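# Press the bell's button once and let it spring back

## Task

Ring the bell by pushing its button fully down, holding it there briefly, then releasing so it returns up. The press counts only if the bell remains upright and where it was; a toppled or shifted bell means failure.

## Robot and tools

Robot: two FANUC CRX-5iA six-joint arms, left_arm and right_arm, each carrying a parallel two-finger gripper with a 50 mm maximum opening. left_arm's base sits near (-0.019, +0.320, +0.029) m and right_arm's near (+0.016, -0.303, +0.029) m. A camera stand stands behind them.

Frame: everything uses the scene frame. Its origin is at table-top height, halfway between the arms. +x points out over the table, +y toward left_arm, +z up. Arm names do not match image left or right. Positions are in metres and orientations are quaternions (w, x, y, z). end_effector_position is the spot between the finger pads. The fingers point along the gripper's own +z, and the fingertips extend 17.5 mm past that spot. The fingers open and close along the gripper's x axis. A wrist-camera block protrudes about 10 cm toward the gripper's -y side and rotates with it.

The row: every motion command is built from rows of 18 numbers, each in [-1, 1], always covering both arms. Order: left dx, dy, dz, rx, ry, rz, left gripper position, force_limit, speed, then the same nine for the right arm. dx to rz are offsets, not poses. They count from that arm's Hand target at the start of the call or action and run along scene-frame axes. 1.0 equals 0.6 m of travel or 180 degrees. rx, ry, rz form one rotation vector, turning about the Hand target's position. Sending six zeros holds an arm at its Hand target. The three gripper numbers are absolute settings. position: +1 is fully open, about -0.65 brings the pads together, -1 closes until something blocks them. force_limit: -1 is about 20 N per pad, 0 about 102 N, +1 about 185 N. speed: -1 is 20 mm/s, 0 is 85 mm/s, +1 is 150 mm/s. Zero is a real setting, so to leave a gripper unchanged, resend its previous three values.

Tools:
- execute_actions(actions, cameras): actions is a list of actions. Each action is a table of up to 15 rows, one per 1/30 s step, lasting 0.5 s. A short table repeats its final row. All rows in an action are offsets from the same start pose. An empty list returns a full status and all camera images.
- move(target, speed, blend, blocking, cameras): target is either one 18-number row or a list of up to 15 rows. Every row is an offset from the Hand targets at the move's start, not from the preceding row. Each gripper follows a straight path, with no obstacle avoidance, and the move is capped at 10 s. speed is the path top speed in m/s, from 0.002 to 1, default 0.25 (turning limited to twice that in rad/s). It can be one value or one per target. blend, in metres, rounds corners of a list; the default 0 stops at each point. blocking=false returns after about 0.5 s while the move continues. The result adds a move: line giving the ending (done, off_target, moving, held, fault) and any limits (paced means the pose got clipped; held means steps were withheld).
- wait(seconds): 0 to 10 s. Arms keep their last command, and a running move carries on.
- stop(): brakes a running move. Fingers are not stopped.
- zoom_image(camera, region): region is [x0, y0, x1, y1] in pixels of that camera's latest image, at most 504 by 504.
- read_manual(section): licence texts only.
- finished_scene(scene): ends scene 1 or 2 for good.
Cameras: cam_head_left, cam_head_right, cam_high, cam_low, cam_left_wrist, cam_right_wrist, each 896x504, with calibration supplied.

Control behaviour: each step, the controller clamps the commanded pose to 70 mm and 16 degrees from the measured pose. Hand target in a result is the last clamped command, and later offsets start from it. The real gripper may rest short of it; a fresh command, even all zeros, asks for it again. A clearance check blocks commands that would bring the two arms too close, but contact can still happen. Any hit or squeeze between the arms can fail the scene.

Result lines: end_effector_position and end_effector_quat_wxyz for each arm, Hand target, Tool commands, joint velocities (within noise means still), and Flange force. Flange force is measured along the gripper's own axes. It always has some offset, and it may say no reading. Gripper object_status: 0 moving; 1 blocked while opening; 2 blocked while closing (something is held); 3 reached its target or the pads met. position_measured is in counts: opening ≈ (250 - counts) × 0.202 mm.

Faults: an arm freezes for 10 s if outside force reaches 150 N, or if a joint's contact torque reaches its limit: 126, 125 and 132 N m for the waist, shoulder and elbow; about 31 N m for the three wrist joints. The arms are stiff, so commanding even a little beyond a firm contact can trip this. Motor heat builds when an arm holds a load, stays stretched out, or pushes at an unreachable pose. A MOTOR HOT line warns of it, and an over-temperature stop lasts 30 to 60 s or more.

For the bell: find the button in the images. Bring one gripper above it, fingers pointing down and closed, well clear of the other arm. Descend slowly, at a few cm/s, until the button bottoms out; Flange force will rise. Do not command far past that point. Pause briefly, then lift straight up so the button springs back. Avoid sideways sweeps or fast contact that could tip or slide the bell. Nothing may be knocked off the table. Once the bell is upright and untouched, call finished_scene.

Each tool is called after "Request:" by a JSON object that holds its "op" and its "data".

## Session

Request:
{"op": "execute_actions", "data": {"actions": []}}

Scene clock: 0.00 s.
left_arm: end_effector_position=(+0.2467, +0.1301, +0.2725) position_measured=3 object_status=3 end_effector_quat_wxyz=(+0.072, +0.462, +0.800, -0.375) | right_arm: end_effector_position=(+0.4714, -0.2235, +0.1028) position_measured=3 object_status=3 end_effector_quat_wxyz=(+0.025, +0.644, +0.725, -0.244)
Joint positions: left_arm=[0.393 -0.242 -0.674 0.564 -1.699 0.044] | right_arm=[0.632 0.465 -0.073 0.173 -1.501 -0.513]
Joint velocities: within noise
Flange force (N): no reading
Hand target: left_arm +0.2467, +0.1301, +0.2725; +0.072, +0.462, +0.800, -0.375 | right_arm +0.4714, -0.2235, +0.1028; +0.025, +0.644, +0.725, -0.244
Tool commands: left_gripper/position=+1.0 left_gripper/force_limit=+1.0 left_gripper/speed=+1.0 right_gripper/position=+1.0 right_gripper/force_limit=+1.0 right_gripper/speed=+1.0

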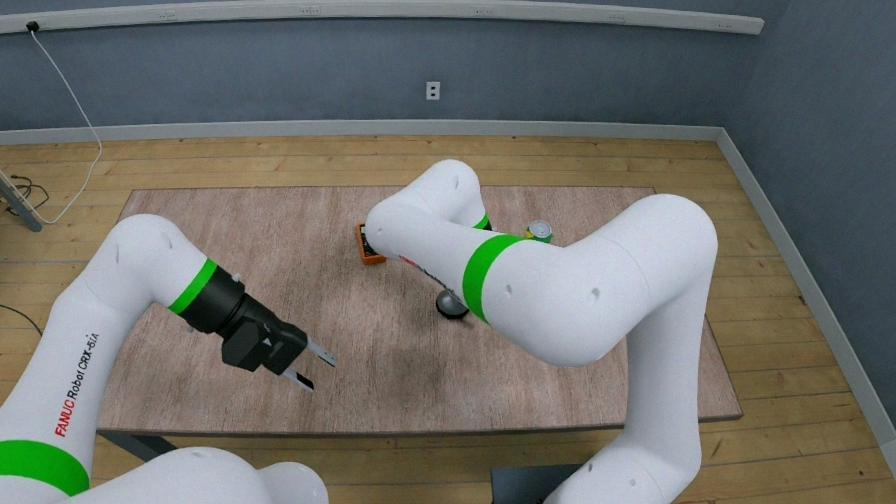

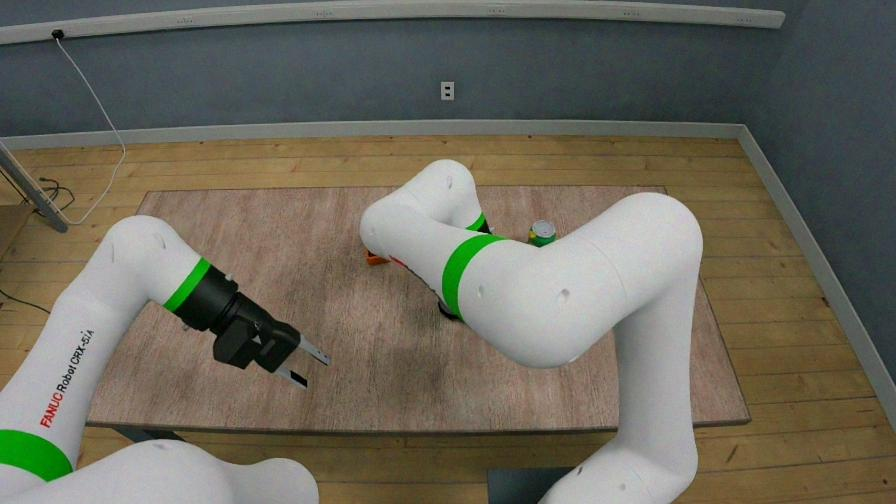

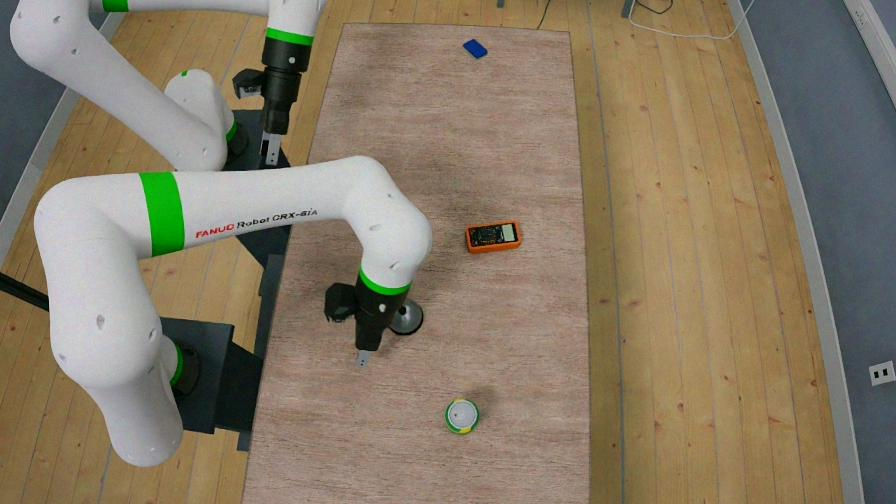

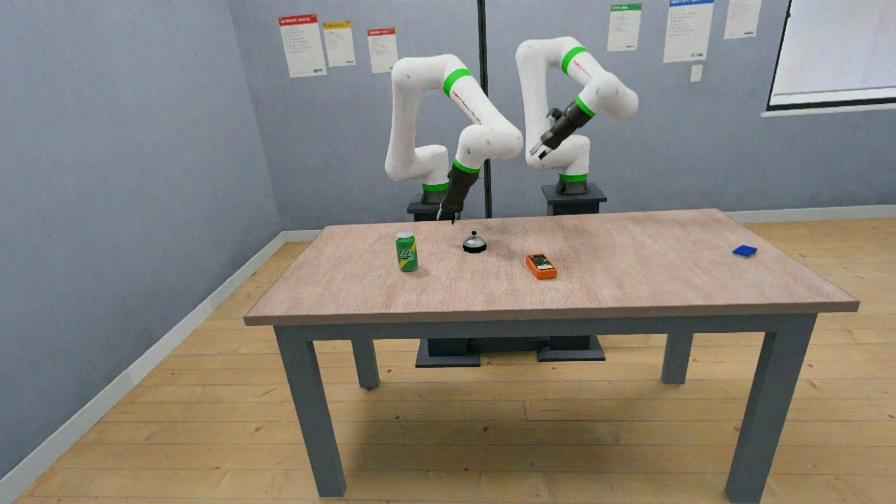

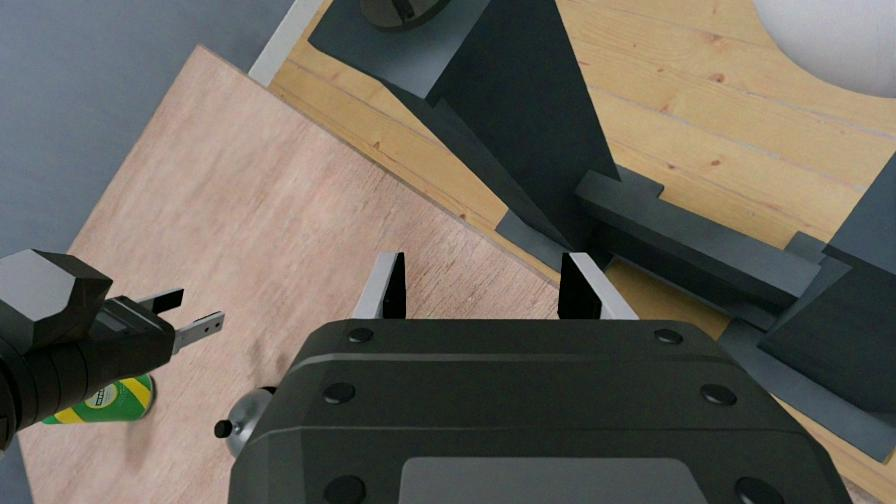

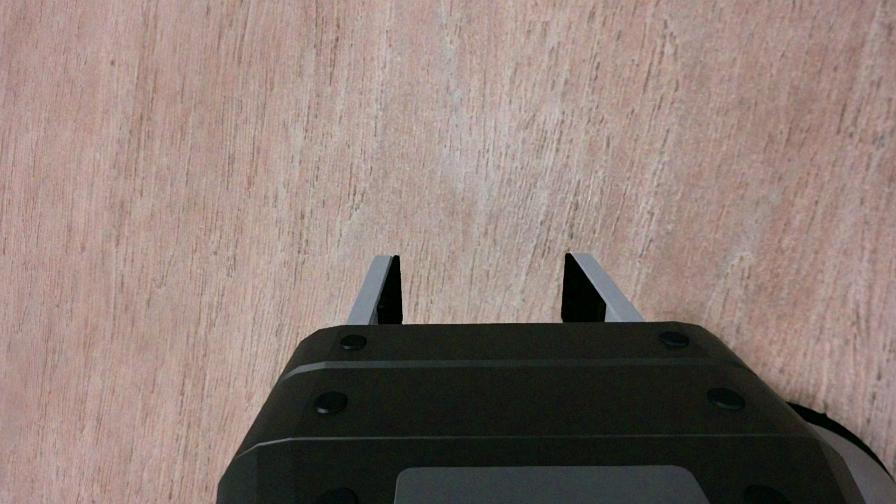

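Request:
{"op": "move", "data": {"target": [0,0,0,0,0,0,1,1,1,0.131,0.156,0.162,0.1223,-0.0997,-0.0368,-1,-1,1], "speed": 0.35, "cameras": ["cam_right_wrist","cam_low","cam_high"]}}

Scene clock: 55.17 s.
left_arm: end_effector_position=(+0.2467, +0.1301, +0.2725) position_measured=3 object_status=3 end_effector_quat_wxyz=(+0.072, +0.462, +0.800, -0.375) | right_arm: end_effector_position=(+0.5499, -0.1299, +0.1999) position_measured=251 object_status=3 end_effector_quat_wxyz=(+0.000, +0.707, +0.707, +0.000)
Joint positions: left_arm=[0.393 -0.242 -0.674 0.564 -1.699 0.044] | right_arm=[0.602 0.312 0.101 0 -1.36 -0.548]
Flange force (N): left_arm=[-7.5 2.3 -6.5] | right_arm=[1.2 9.7 -1.7]
Hand target: left_arm +0.2467, +0.1301, +0.2725; +0.072, +0.462, +0.800, -0.375 | right_arm +0.5500, -0.1299, +0.2000; +0.000, +0.707, +0.707, +0.000
Off the commanded pose: left_arm 0.000 m, 0 deg | right_arm 0.000 m, 0 deg.
move: done
camera_calibration:
cam_right_wrist: T_world_to_cam=[[0.018602, 0.999747, 0.0126224, 0.124478], [0.939887, -0.0217909, 0.34079, -0.572724], [0.340979, 0.00552427, -0.940055, 0.134078], [0, 0, 0, 1]] pos_world=[0.490262, -0.137667, 0.319648]
Images, in order (width x height): cam_high 896x504, cam_low 896x504, cam_right_wrist 896x504.

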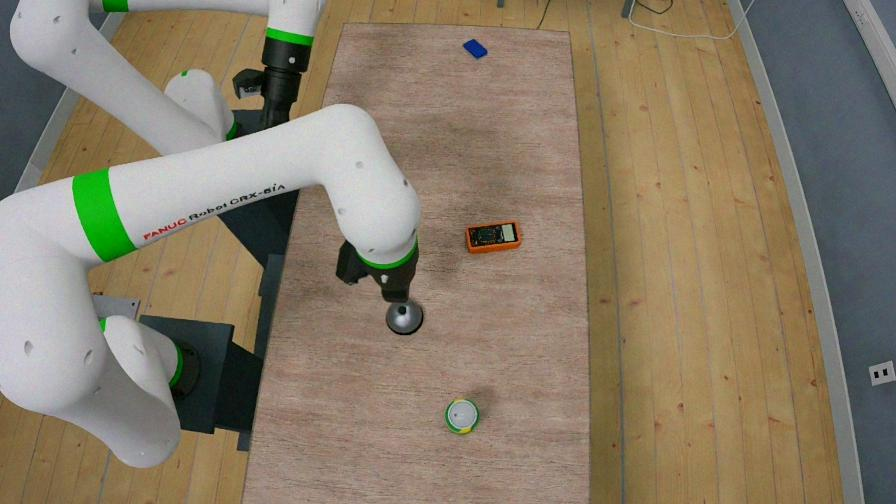

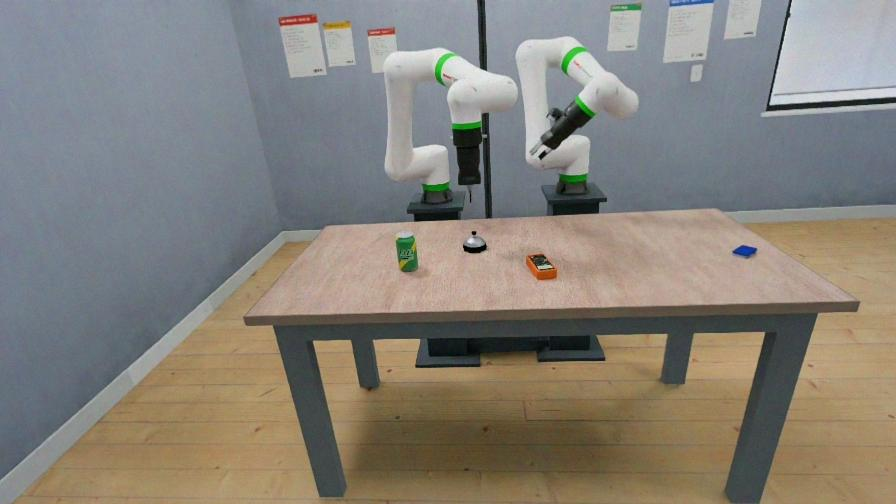

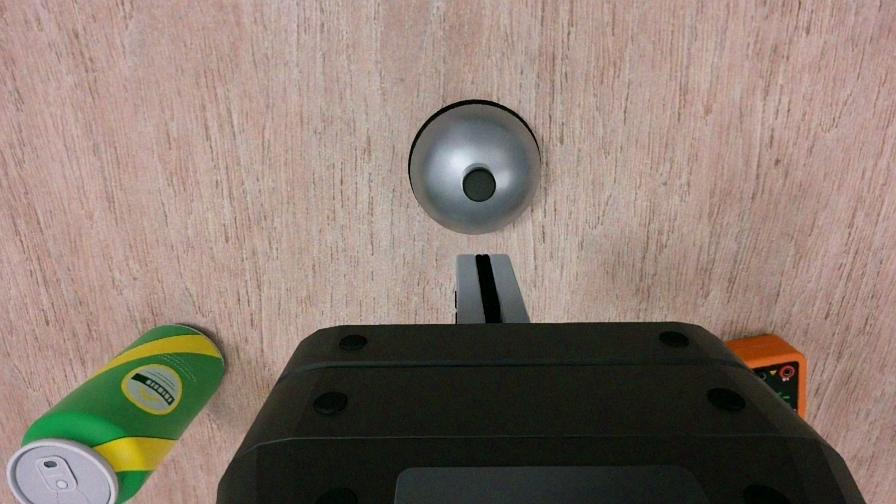

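Request:
{"op": "move", "data": {"target": [0,0,0,0,0,0,1,1,1,-0.0117,0.0108,-0.1583,0,0,0,-1,-1,1], "speed": 0.2, "cameras": ["cam_right_wrist","cam_low","cam_high"]}}

Request:
{"op": "zoom_image", "data": {"camera": "cam_low", "region": [424, 170, 524, 270]}}

Request:
{"op": "zoom_image", "data": {"camera": "cam_high", "region": [340, 260, 480, 360]}}

Scene clock: 70.33 s.
left_arm: end_effector_position=(+0.2467, +0.1301, +0.2725) position_measured=3 object_status=3 end_effector_quat_wxyz=(+0.072, +0.462, +0.800, -0.375) | right_arm: end_effector_position=(+0.5429, -0.1234, +0.1050) position_measured=251 object_status=3 end_effector_quat_wxyz=(+0.000, +0.707, +0.707, +0.000)
Joint positions: left_arm=[0.393 -0.242 -0.674 0.564 -1.699 0.044] | right_arm=[0.619 0.373 -0.05 0 -1.148 -0.565]
Flange force (N): left_arm=[-7.4 2.2 -6.1] | right_arm=[0.9 8.0 0.0]
Hand target: left_arm +0.2467, +0.1301, +0.2725; +0.072, +0.462, +0.800, -0.375 | right_arm +0.5429, -0.1234, +0.1050; +0.000, +0.707, +0.707, +0.000
Off the commanded pose: left_arm 0.000 m, 0 deg | right_arm 0.000 m, 0 deg.
move: done
camera_calibration:
cam_right_wrist: T_world_to_cam=[[0.0185681, 0.999747, 0.0127189, 0.119303], [0.939856, -0.0217924, 0.340876, -0.533666], [0.341067, 0.00562456, -0.940022, 0.0471812], [0, 0, 0, 1]] pos_world=[0.483262, -0.131168, 0.224748]
Images, in order (width x height): cam_high 896x504, cam_low 896x504, cam_right_wrist 896x504.

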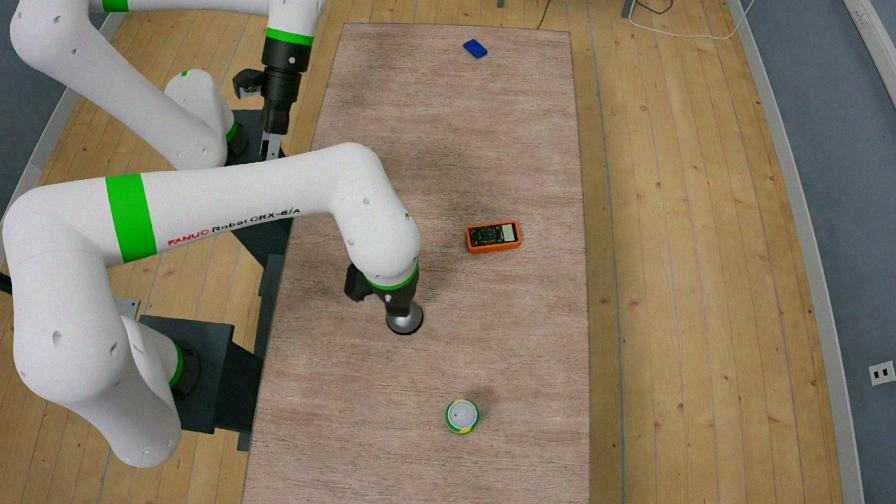

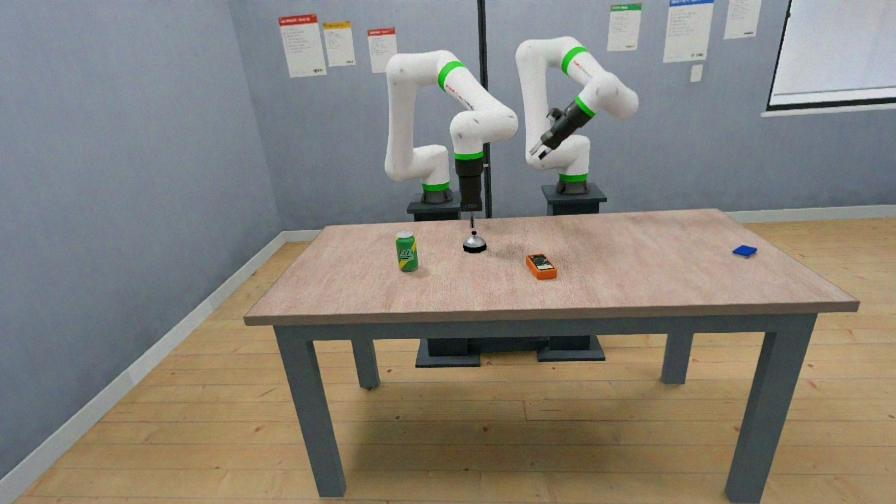

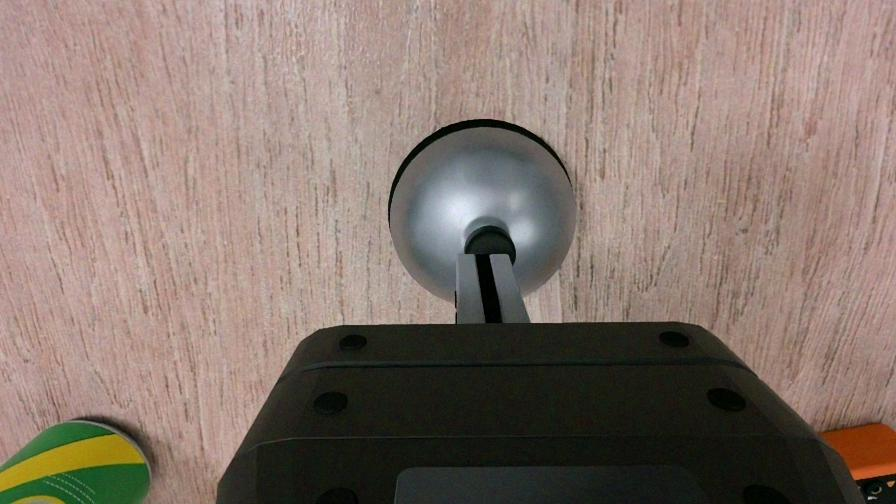

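Scaled by 5.040.

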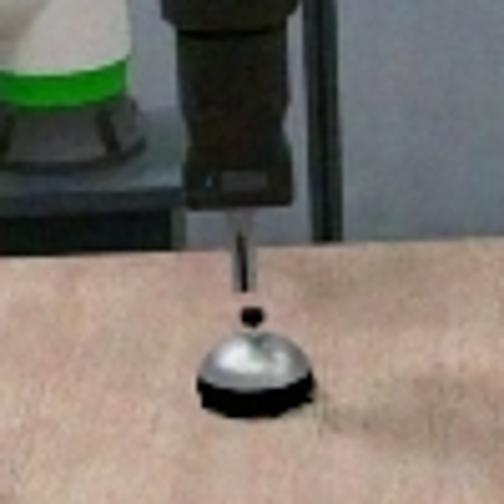

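Scaled by 3.600.

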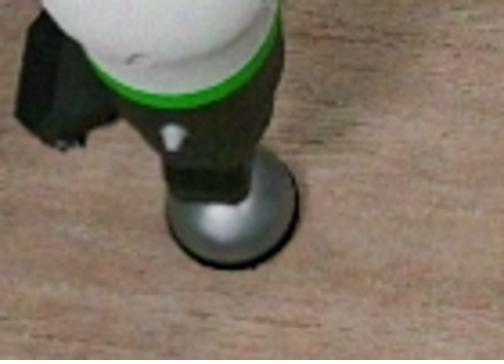

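Request:
{"op": "move", "data": {"target": [0,0,0,0,0,0,1,1,1,-0.0027,0.0065,-0.0125,0,0,0,-1,-1,1], "speed": 0.05, "cameras": ["cam_right_wrist","cam_low"]}}

Request:
{"op": "zoom_image", "data": {"camera": "cam_low", "region": [444, 200, 504, 260]}}

Scene clock: 94.17 s.
left_arm: end_effector_position=(+0.2467, +0.1301, +0.2725) position_measured=3 object_status=3 end_effector_quat_wxyz=(+0.072, +0.462, +0.800, -0.375) | right_arm: end_effector_position=(+0.5413, -0.1195, +0.0975) position_measured=251 object_status=3 end_effector_quat_wxyz=(+0.000, +0.707, +0.707, +0.000)
Joint positions: left_arm=[0.393 -0.242 -0.674 0.564 -1.699 0.044] | right_arm=[0.627 0.38 -0.059 0 -1.131 -0.572]
Flange force (N): left_arm=[-7.9 2.5 -6.5] | right_arm=[0.2 7.0 1.3]
Hand target: left_arm +0.2467, +0.1301, +0.2725; +0.072, +0.462, +0.800, -0.375 | right_arm +0.5413, -0.1195, +0.0975; +0.000, +0.707, +0.707, +0.000
Off the commanded pose: left_arm 0.000 m, 0 deg | right_arm 0.000 m, 0 deg.
move: done
camera_calibration:
cam_right_wrist: T_world_to_cam=[[0.0185681, 0.999747, 0.0127189, 0.11553], [0.939856, -0.0217924, 0.340876, -0.529427], [0.341067, 0.00562456, -0.940022, 0.0406889], [0, 0, 0, 1]] pos_world=[0.481562, -0.127268, 0.217248]
Images, in order (width x height): cam_low 896x504, cam_right_wrist 896x504.

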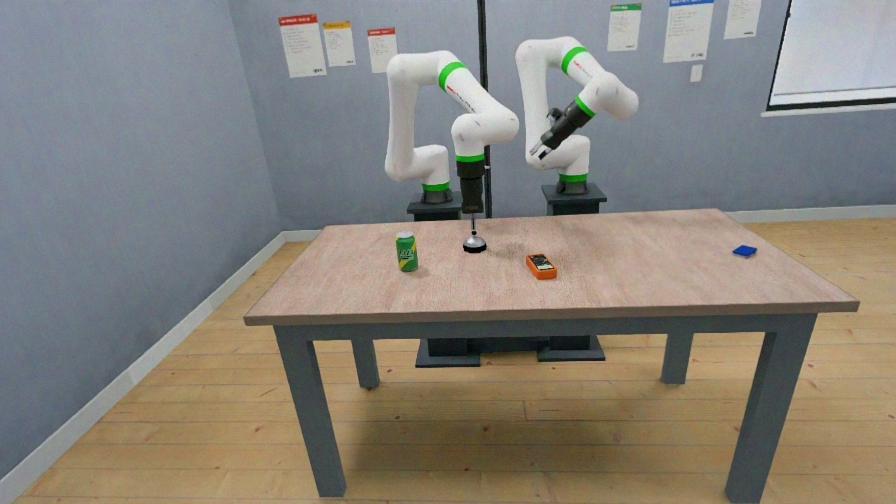

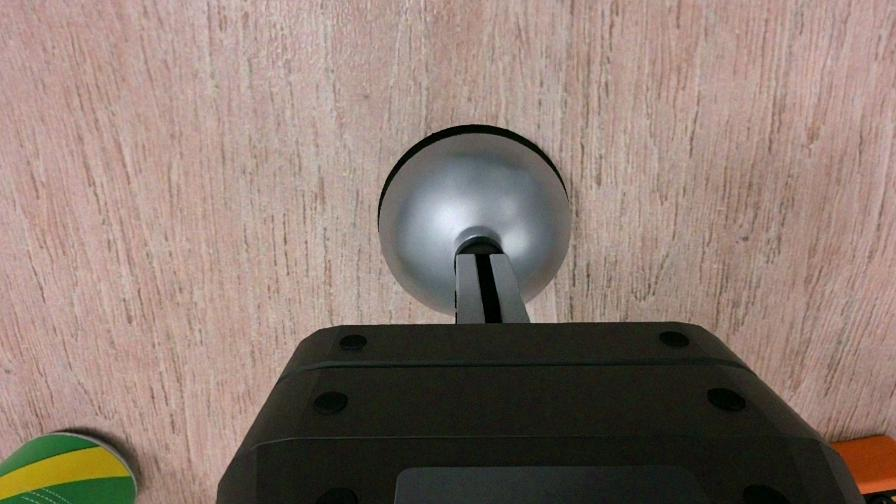

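Scaled by 8.400.

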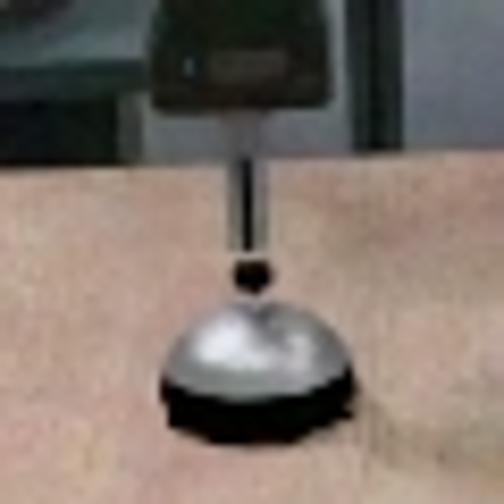

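Request:
{"op": "execute_actions", "data": {"actions": [[[0,0,0,0,0,0,1,1,1,0,-0.0015,-0.0025,0,0,0,-1,-1,1]],[[0,0,0,0,0,0,1,1,1,0,0,-0.002,0,0,0,-1,-1,1]],[[0,0,0,0,0,0,1,1,1,0,0,-0.002,0,0,0,-1,-1,1]],[[0,0,0,0,0,0,1,1,1,0,0,-0.002,0,0,0,-1,-1,1]]]}}

Scene clock: 102.20 s.
left_arm: end_effector_position=(+0.2467, +0.1301, +0.2725) position_measured=3 object_status=3 end_effector_quat_wxyz=(+0.072, +0.462, +0.800, -0.375) | right_arm: end_effector_position=(+0.5413, -0.1204, +0.0924) position_measured=251 object_status=3 end_effector_quat_wxyz=(+0.000, +0.707, +0.707, +0.000)
Joint positions: left_arm=[0.393 -0.242 -0.674 0.564 -1.699 0.044] | right_arm=[0.626 0.384 -0.066 0 -1.12 -0.571]
Flange force (N): left_arm=[-7.3 2.3 -6.3] | right_arm=[1.6 9.7 0.5]
Flange force at the end of the 1st action (N): left_arm=[-7.7 2.4 -6.4] | right_arm=[1.5 9.3 0.3]
Flange force at the end of the 2nd action (N): left_arm=[-7.4 2.1 -6.6] | right_arm=[1.4 9.2 0.5]
Flange force at the end of the 3rd action (N): left_arm=[-7.9 2.5 -6.5] | right_arm=[1.5 9.4 0.6]
Hand target: left_arm +0.2467, +0.1301, +0.2725; +0.072, +0.462, +0.800, -0.375 | right_arm +0.5413, -0.1204, +0.0924; +0.000, +0.707, +0.707, +0.000
Off the commanded pose: left_arm 0.000 m, 0 deg | right_arm 0.000 m, 0 deg.

Tip at 0.0749, no contact yet. Continue.

Request:
{"op": "execute_actions", "data": {"actions": [[[0,0,0,0,0,0,1,1,1,0,0,-0.002,0,0,0,-1,-1,1]],[[0,0,0,0,0,0,1,1,1,0,0,-0.002,0,0,0,-1,-1,1]],[[0,0,0,0,0,0,1,1,1,0,0,-0.002,0,0,0,-1,-1,1]],[[0,0,0,0,0,0,1,1,1,0,0,-0.002,0,0,0,-1,-1,1]]]}}

Scene clock: 110.67 s.
left_arm: end_effector_position=(+0.2467, +0.1301, +0.2725) position_measured=3 object_status=3 end_effector_quat_wxyz=(+0.072, +0.462, +0.800, -0.375) | right_arm: end_effector_position=(+0.5413, -0.1204, +0.0876) position_measured=251 object_status=3 end_effector_quat_wxyz=(+0.000, +0.707, +0.707, +0.000)
Joint positions: left_arm=[0.393 -0.242 -0.674 0.564 -1.699 0.044] | right_arm=[0.626 0.389 -0.071 0 -1.11 -0.571]
Flange force (N): left_arm=[-7.7 1.9 -6.1] | right_arm=[1.6 9.7 0.6]
Flange force at the end of the 1st action (N): left_arm=[-7.5 2.5 -6.6] | right_arm=[1.5 9.2 0.6]
Flange force at the end of the 2nd action (N): left_arm=[-8.0 2.2 -6.0] | right_arm=[1.5 9.5 0.8]
Flange force at the end of the 3rd action (N): left_arm=[-7.5 2.6 -6.3] | right_arm=[1.3 9.8 0.6]
Hand target: left_arm +0.2467, +0.1301, +0.2725; +0.072, +0.462, +0.800, -0.375 | right_arm +0.5413, -0.1204, +0.0876; +0.000, +0.707, +0.707, +0.000
Off the commanded pose: left_arm 0.000 m, 0 deg | right_arm 0.000 m, 0 deg.

Request:
{"op": "execute_actions", "data": {"actions": [[[0,0,0,0,0,0,1,1,1,0,0,-0.002,0,0,0,-1,-1,1]],[[0,0,0,0,0,0,1,1,1,0,0,-0.002,0,0,0,-1,-1,1]],[[0,0,0,0,0,0,1,1,1,0,0,-0.002,0,0,0,-1,-1,1]],[[0,0,0,0,0,0,1,1,1,0,0,-0.002,0,0,0,-1,-1,1]]], "cameras": ["cam_low","cam_right_wrist"]}}

Request:
{"op": "zoom_image", "data": {"camera": "cam_low", "region": [444, 200, 504, 260]}}

Scene clock: 118.63 s.
left_arm: end_effector_position=(+0.2467, +0.1301, +0.2725) position_measured=3 object_status=3 end_effector_quat_wxyz=(+0.072, +0.462, +0.800, -0.375) | right_arm: end_effector_position=(+0.5413, -0.1204, +0.0828) position_measured=251 object_status=3 end_effector_quat_wxyz=(+0.000, +0.707, +0.707, +0.000)
Joint positions: left_arm=[0.393 -0.242 -0.674 0.564 -1.699 0.044] | right_arm=[0.626 0.395 -0.076 0 -1.099 -0.571]
Flange force (N): left_arm=[-7.4 2.3 -6.5] | right_arm=[1.2 6.2 -11.8]
Flange force at the end of the 1st action (N): left_arm=[-7.0 2.5 -6.7] | right_arm=[1.1 8.8 -0.9]
Flange force at the end of the 2nd action (N): left_arm=[-7.5 2.3 -6.7] | right_arm=[1.4 9.3 -1.4]
Flange force at the end of the 3rd action (N): left_arm=[-7.8 2.7 -5.8] | right_arm=[1.3 8.7 -1.9]
Hand target: left_arm +0.2467, +0.1301, +0.2725; +0.072, +0.462, +0.800, -0.375 | right_arm +0.5413, -0.1204, +0.0828; +0.000, +0.707, +0.707, +0.000
Off the commanded pose: left_arm 0.000 m, 0 deg | right_arm 0.000 m, 0 deg.
camera_calibration:
cam_right_wrist: T_world_to_cam=[[0.0185681, 0.999747, 0.0127189, 0.116617], [0.939856, -0.0217924, 0.340876, -0.524436], [0.341067, 0.00562456, -0.940022, 0.0268757], [0, 0, 0, 1]] pos_world=[0.481562, -0.128168, 0.202548]
Images, in order (width x height): cam_low 896x504, cam_right_wrist 896x504.

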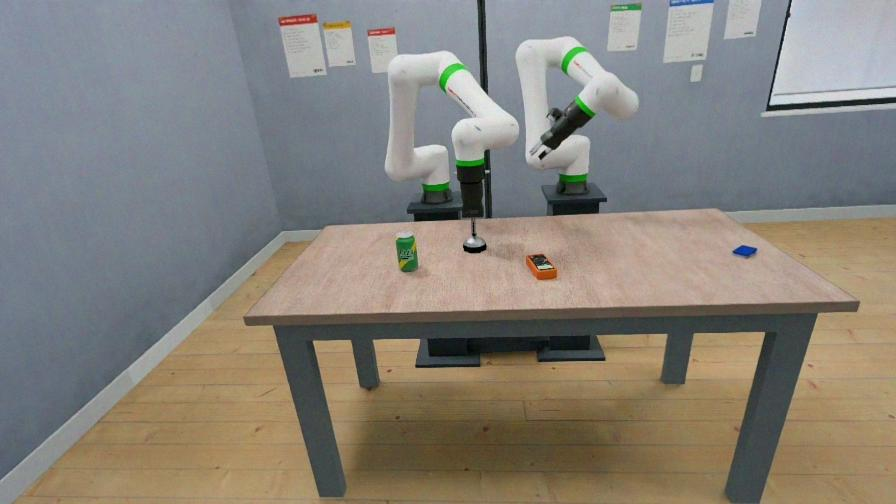

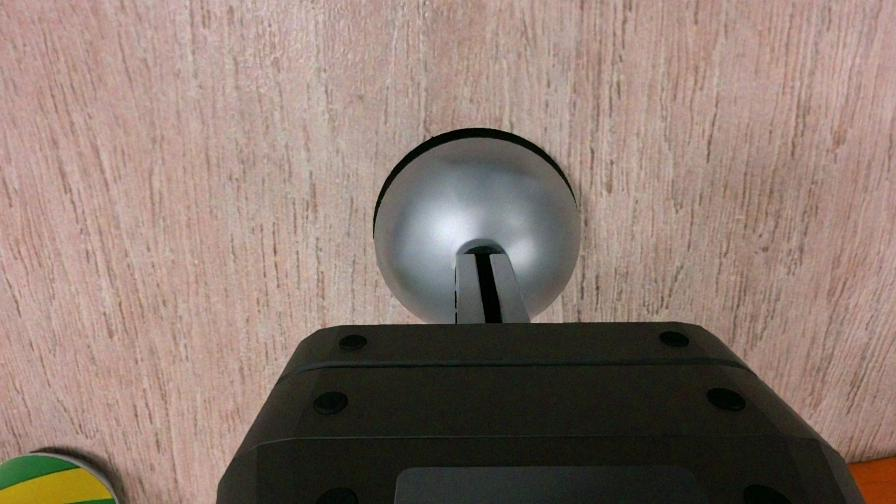

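Scaled by 8.400.

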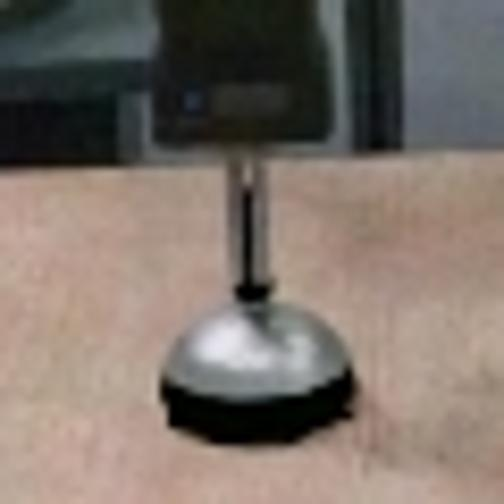

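Request:
{"op": "execute_actions", "data": {"actions": [[[0,0,0,0,0,0,1,1,1,0,0,-0.001,0,0,0,-1,-1,1]]]}}

Request:
{"op": "move", "data": {"target": [0,0,0,0,0,0,1,1,1,0,0,0.07,0,0,0,-1,-1,1], "speed": 0.06, "cameras": ["cam_low"]}}

Request:
{"op": "zoom_image", "data": {"camera": "cam_low", "region": [444, 200, 504, 260]}}

Scene clock: 125.83 s.
left_arm: end_effector_position=(+0.2467, +0.1301, +0.2725) position_measured=3 object_status=3 end_effector_quat_wxyz=(+0.072, +0.462, +0.800, -0.375) | right_arm: end_effector_position=(+0.5413, -0.1204, +0.0822) position_measured=251 object_status=3 end_effector_quat_wxyz=(+0.000, +0.707, +0.707, +0.000)
Joint positions: left_arm=[0.393 -0.242 -0.674 0.564 -1.699 0.044] | right_arm=[0.626 0.395 -0.077 0 -1.098 -0.571]
Flange force (N): left_arm=[-7.6 2.6 -6.5] | right_arm=[0.1 -0.4 -35.7]
Hand target: left_arm +0.2467, +0.1301, +0.2725; +0.072, +0.462, +0.800, -0.375 | right_arm +0.5413, -0.1204, +0.0822; +0.000, +0.707, +0.707, +0.000
Off the commanded pose: left_arm 0.000 m, 0 deg | right_arm 0.000 m, 0 deg.

Scene clock: 126.90 s.
left_arm: end_effector_position=(+0.2467, +0.1301, +0.2725) position_measured=3 object_status=3 end_effector_quat_wxyz=(+0.072, +0.462, +0.800, -0.375) | right_arm: end_effector_position=(+0.5413, -0.1204, +0.1242) position_measured=251 object_status=3 end_effector_quat_wxyz=(+0.000, +0.707, +0.707, +0.000)
Joint positions: left_arm=[0.393 -0.242 -0.674 0.564 -1.699 0.044] | right_arm=[0.626 0.353 -0.028 0 -1.189 -0.571]
Flange force (N): left_arm=[-7.8 2.4 -6.0] | right_arm=[1.7 9.7 -0.3]
Hand target: left_arm +0.2467, +0.1301, +0.2725; +0.072, +0.462, +0.800, -0.375 | right_arm +0.5413, -0.1204, +0.1242; +0.000, +0.707, +0.707, +0.000
Off the commanded pose: left_arm 0.000 m, 0 deg | right_arm 0.000 m, 0 deg.
move: done
Images, in order (width x height): cam_low 896x504.

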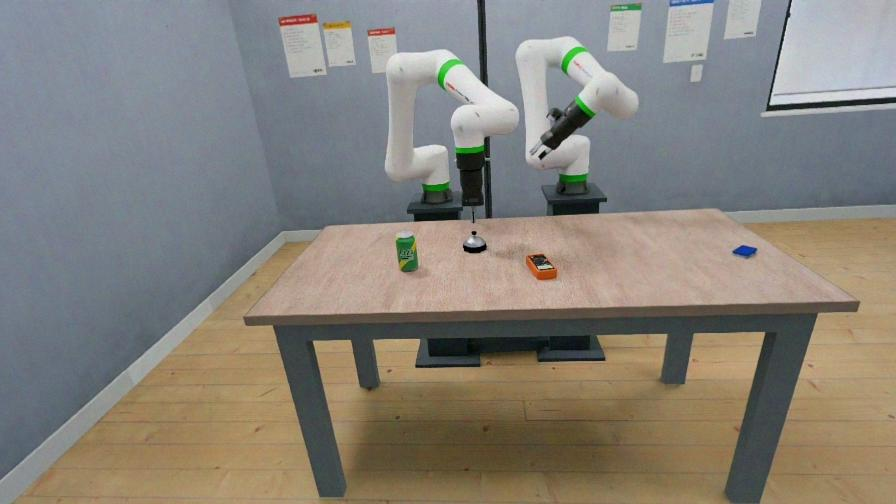

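Scaled by 8.400.

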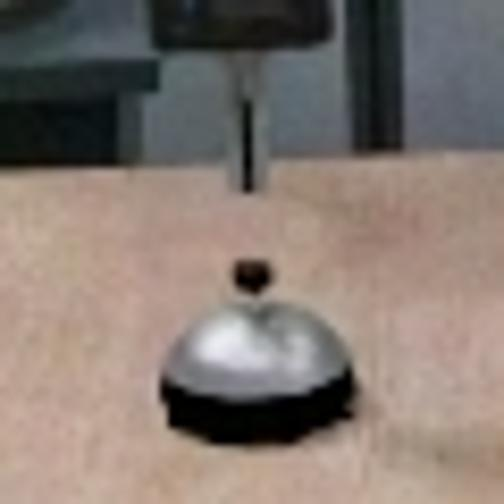

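Request:
{"op": "finished_scene", "data": {"scene": 1}}

The scene is finished: the task was done.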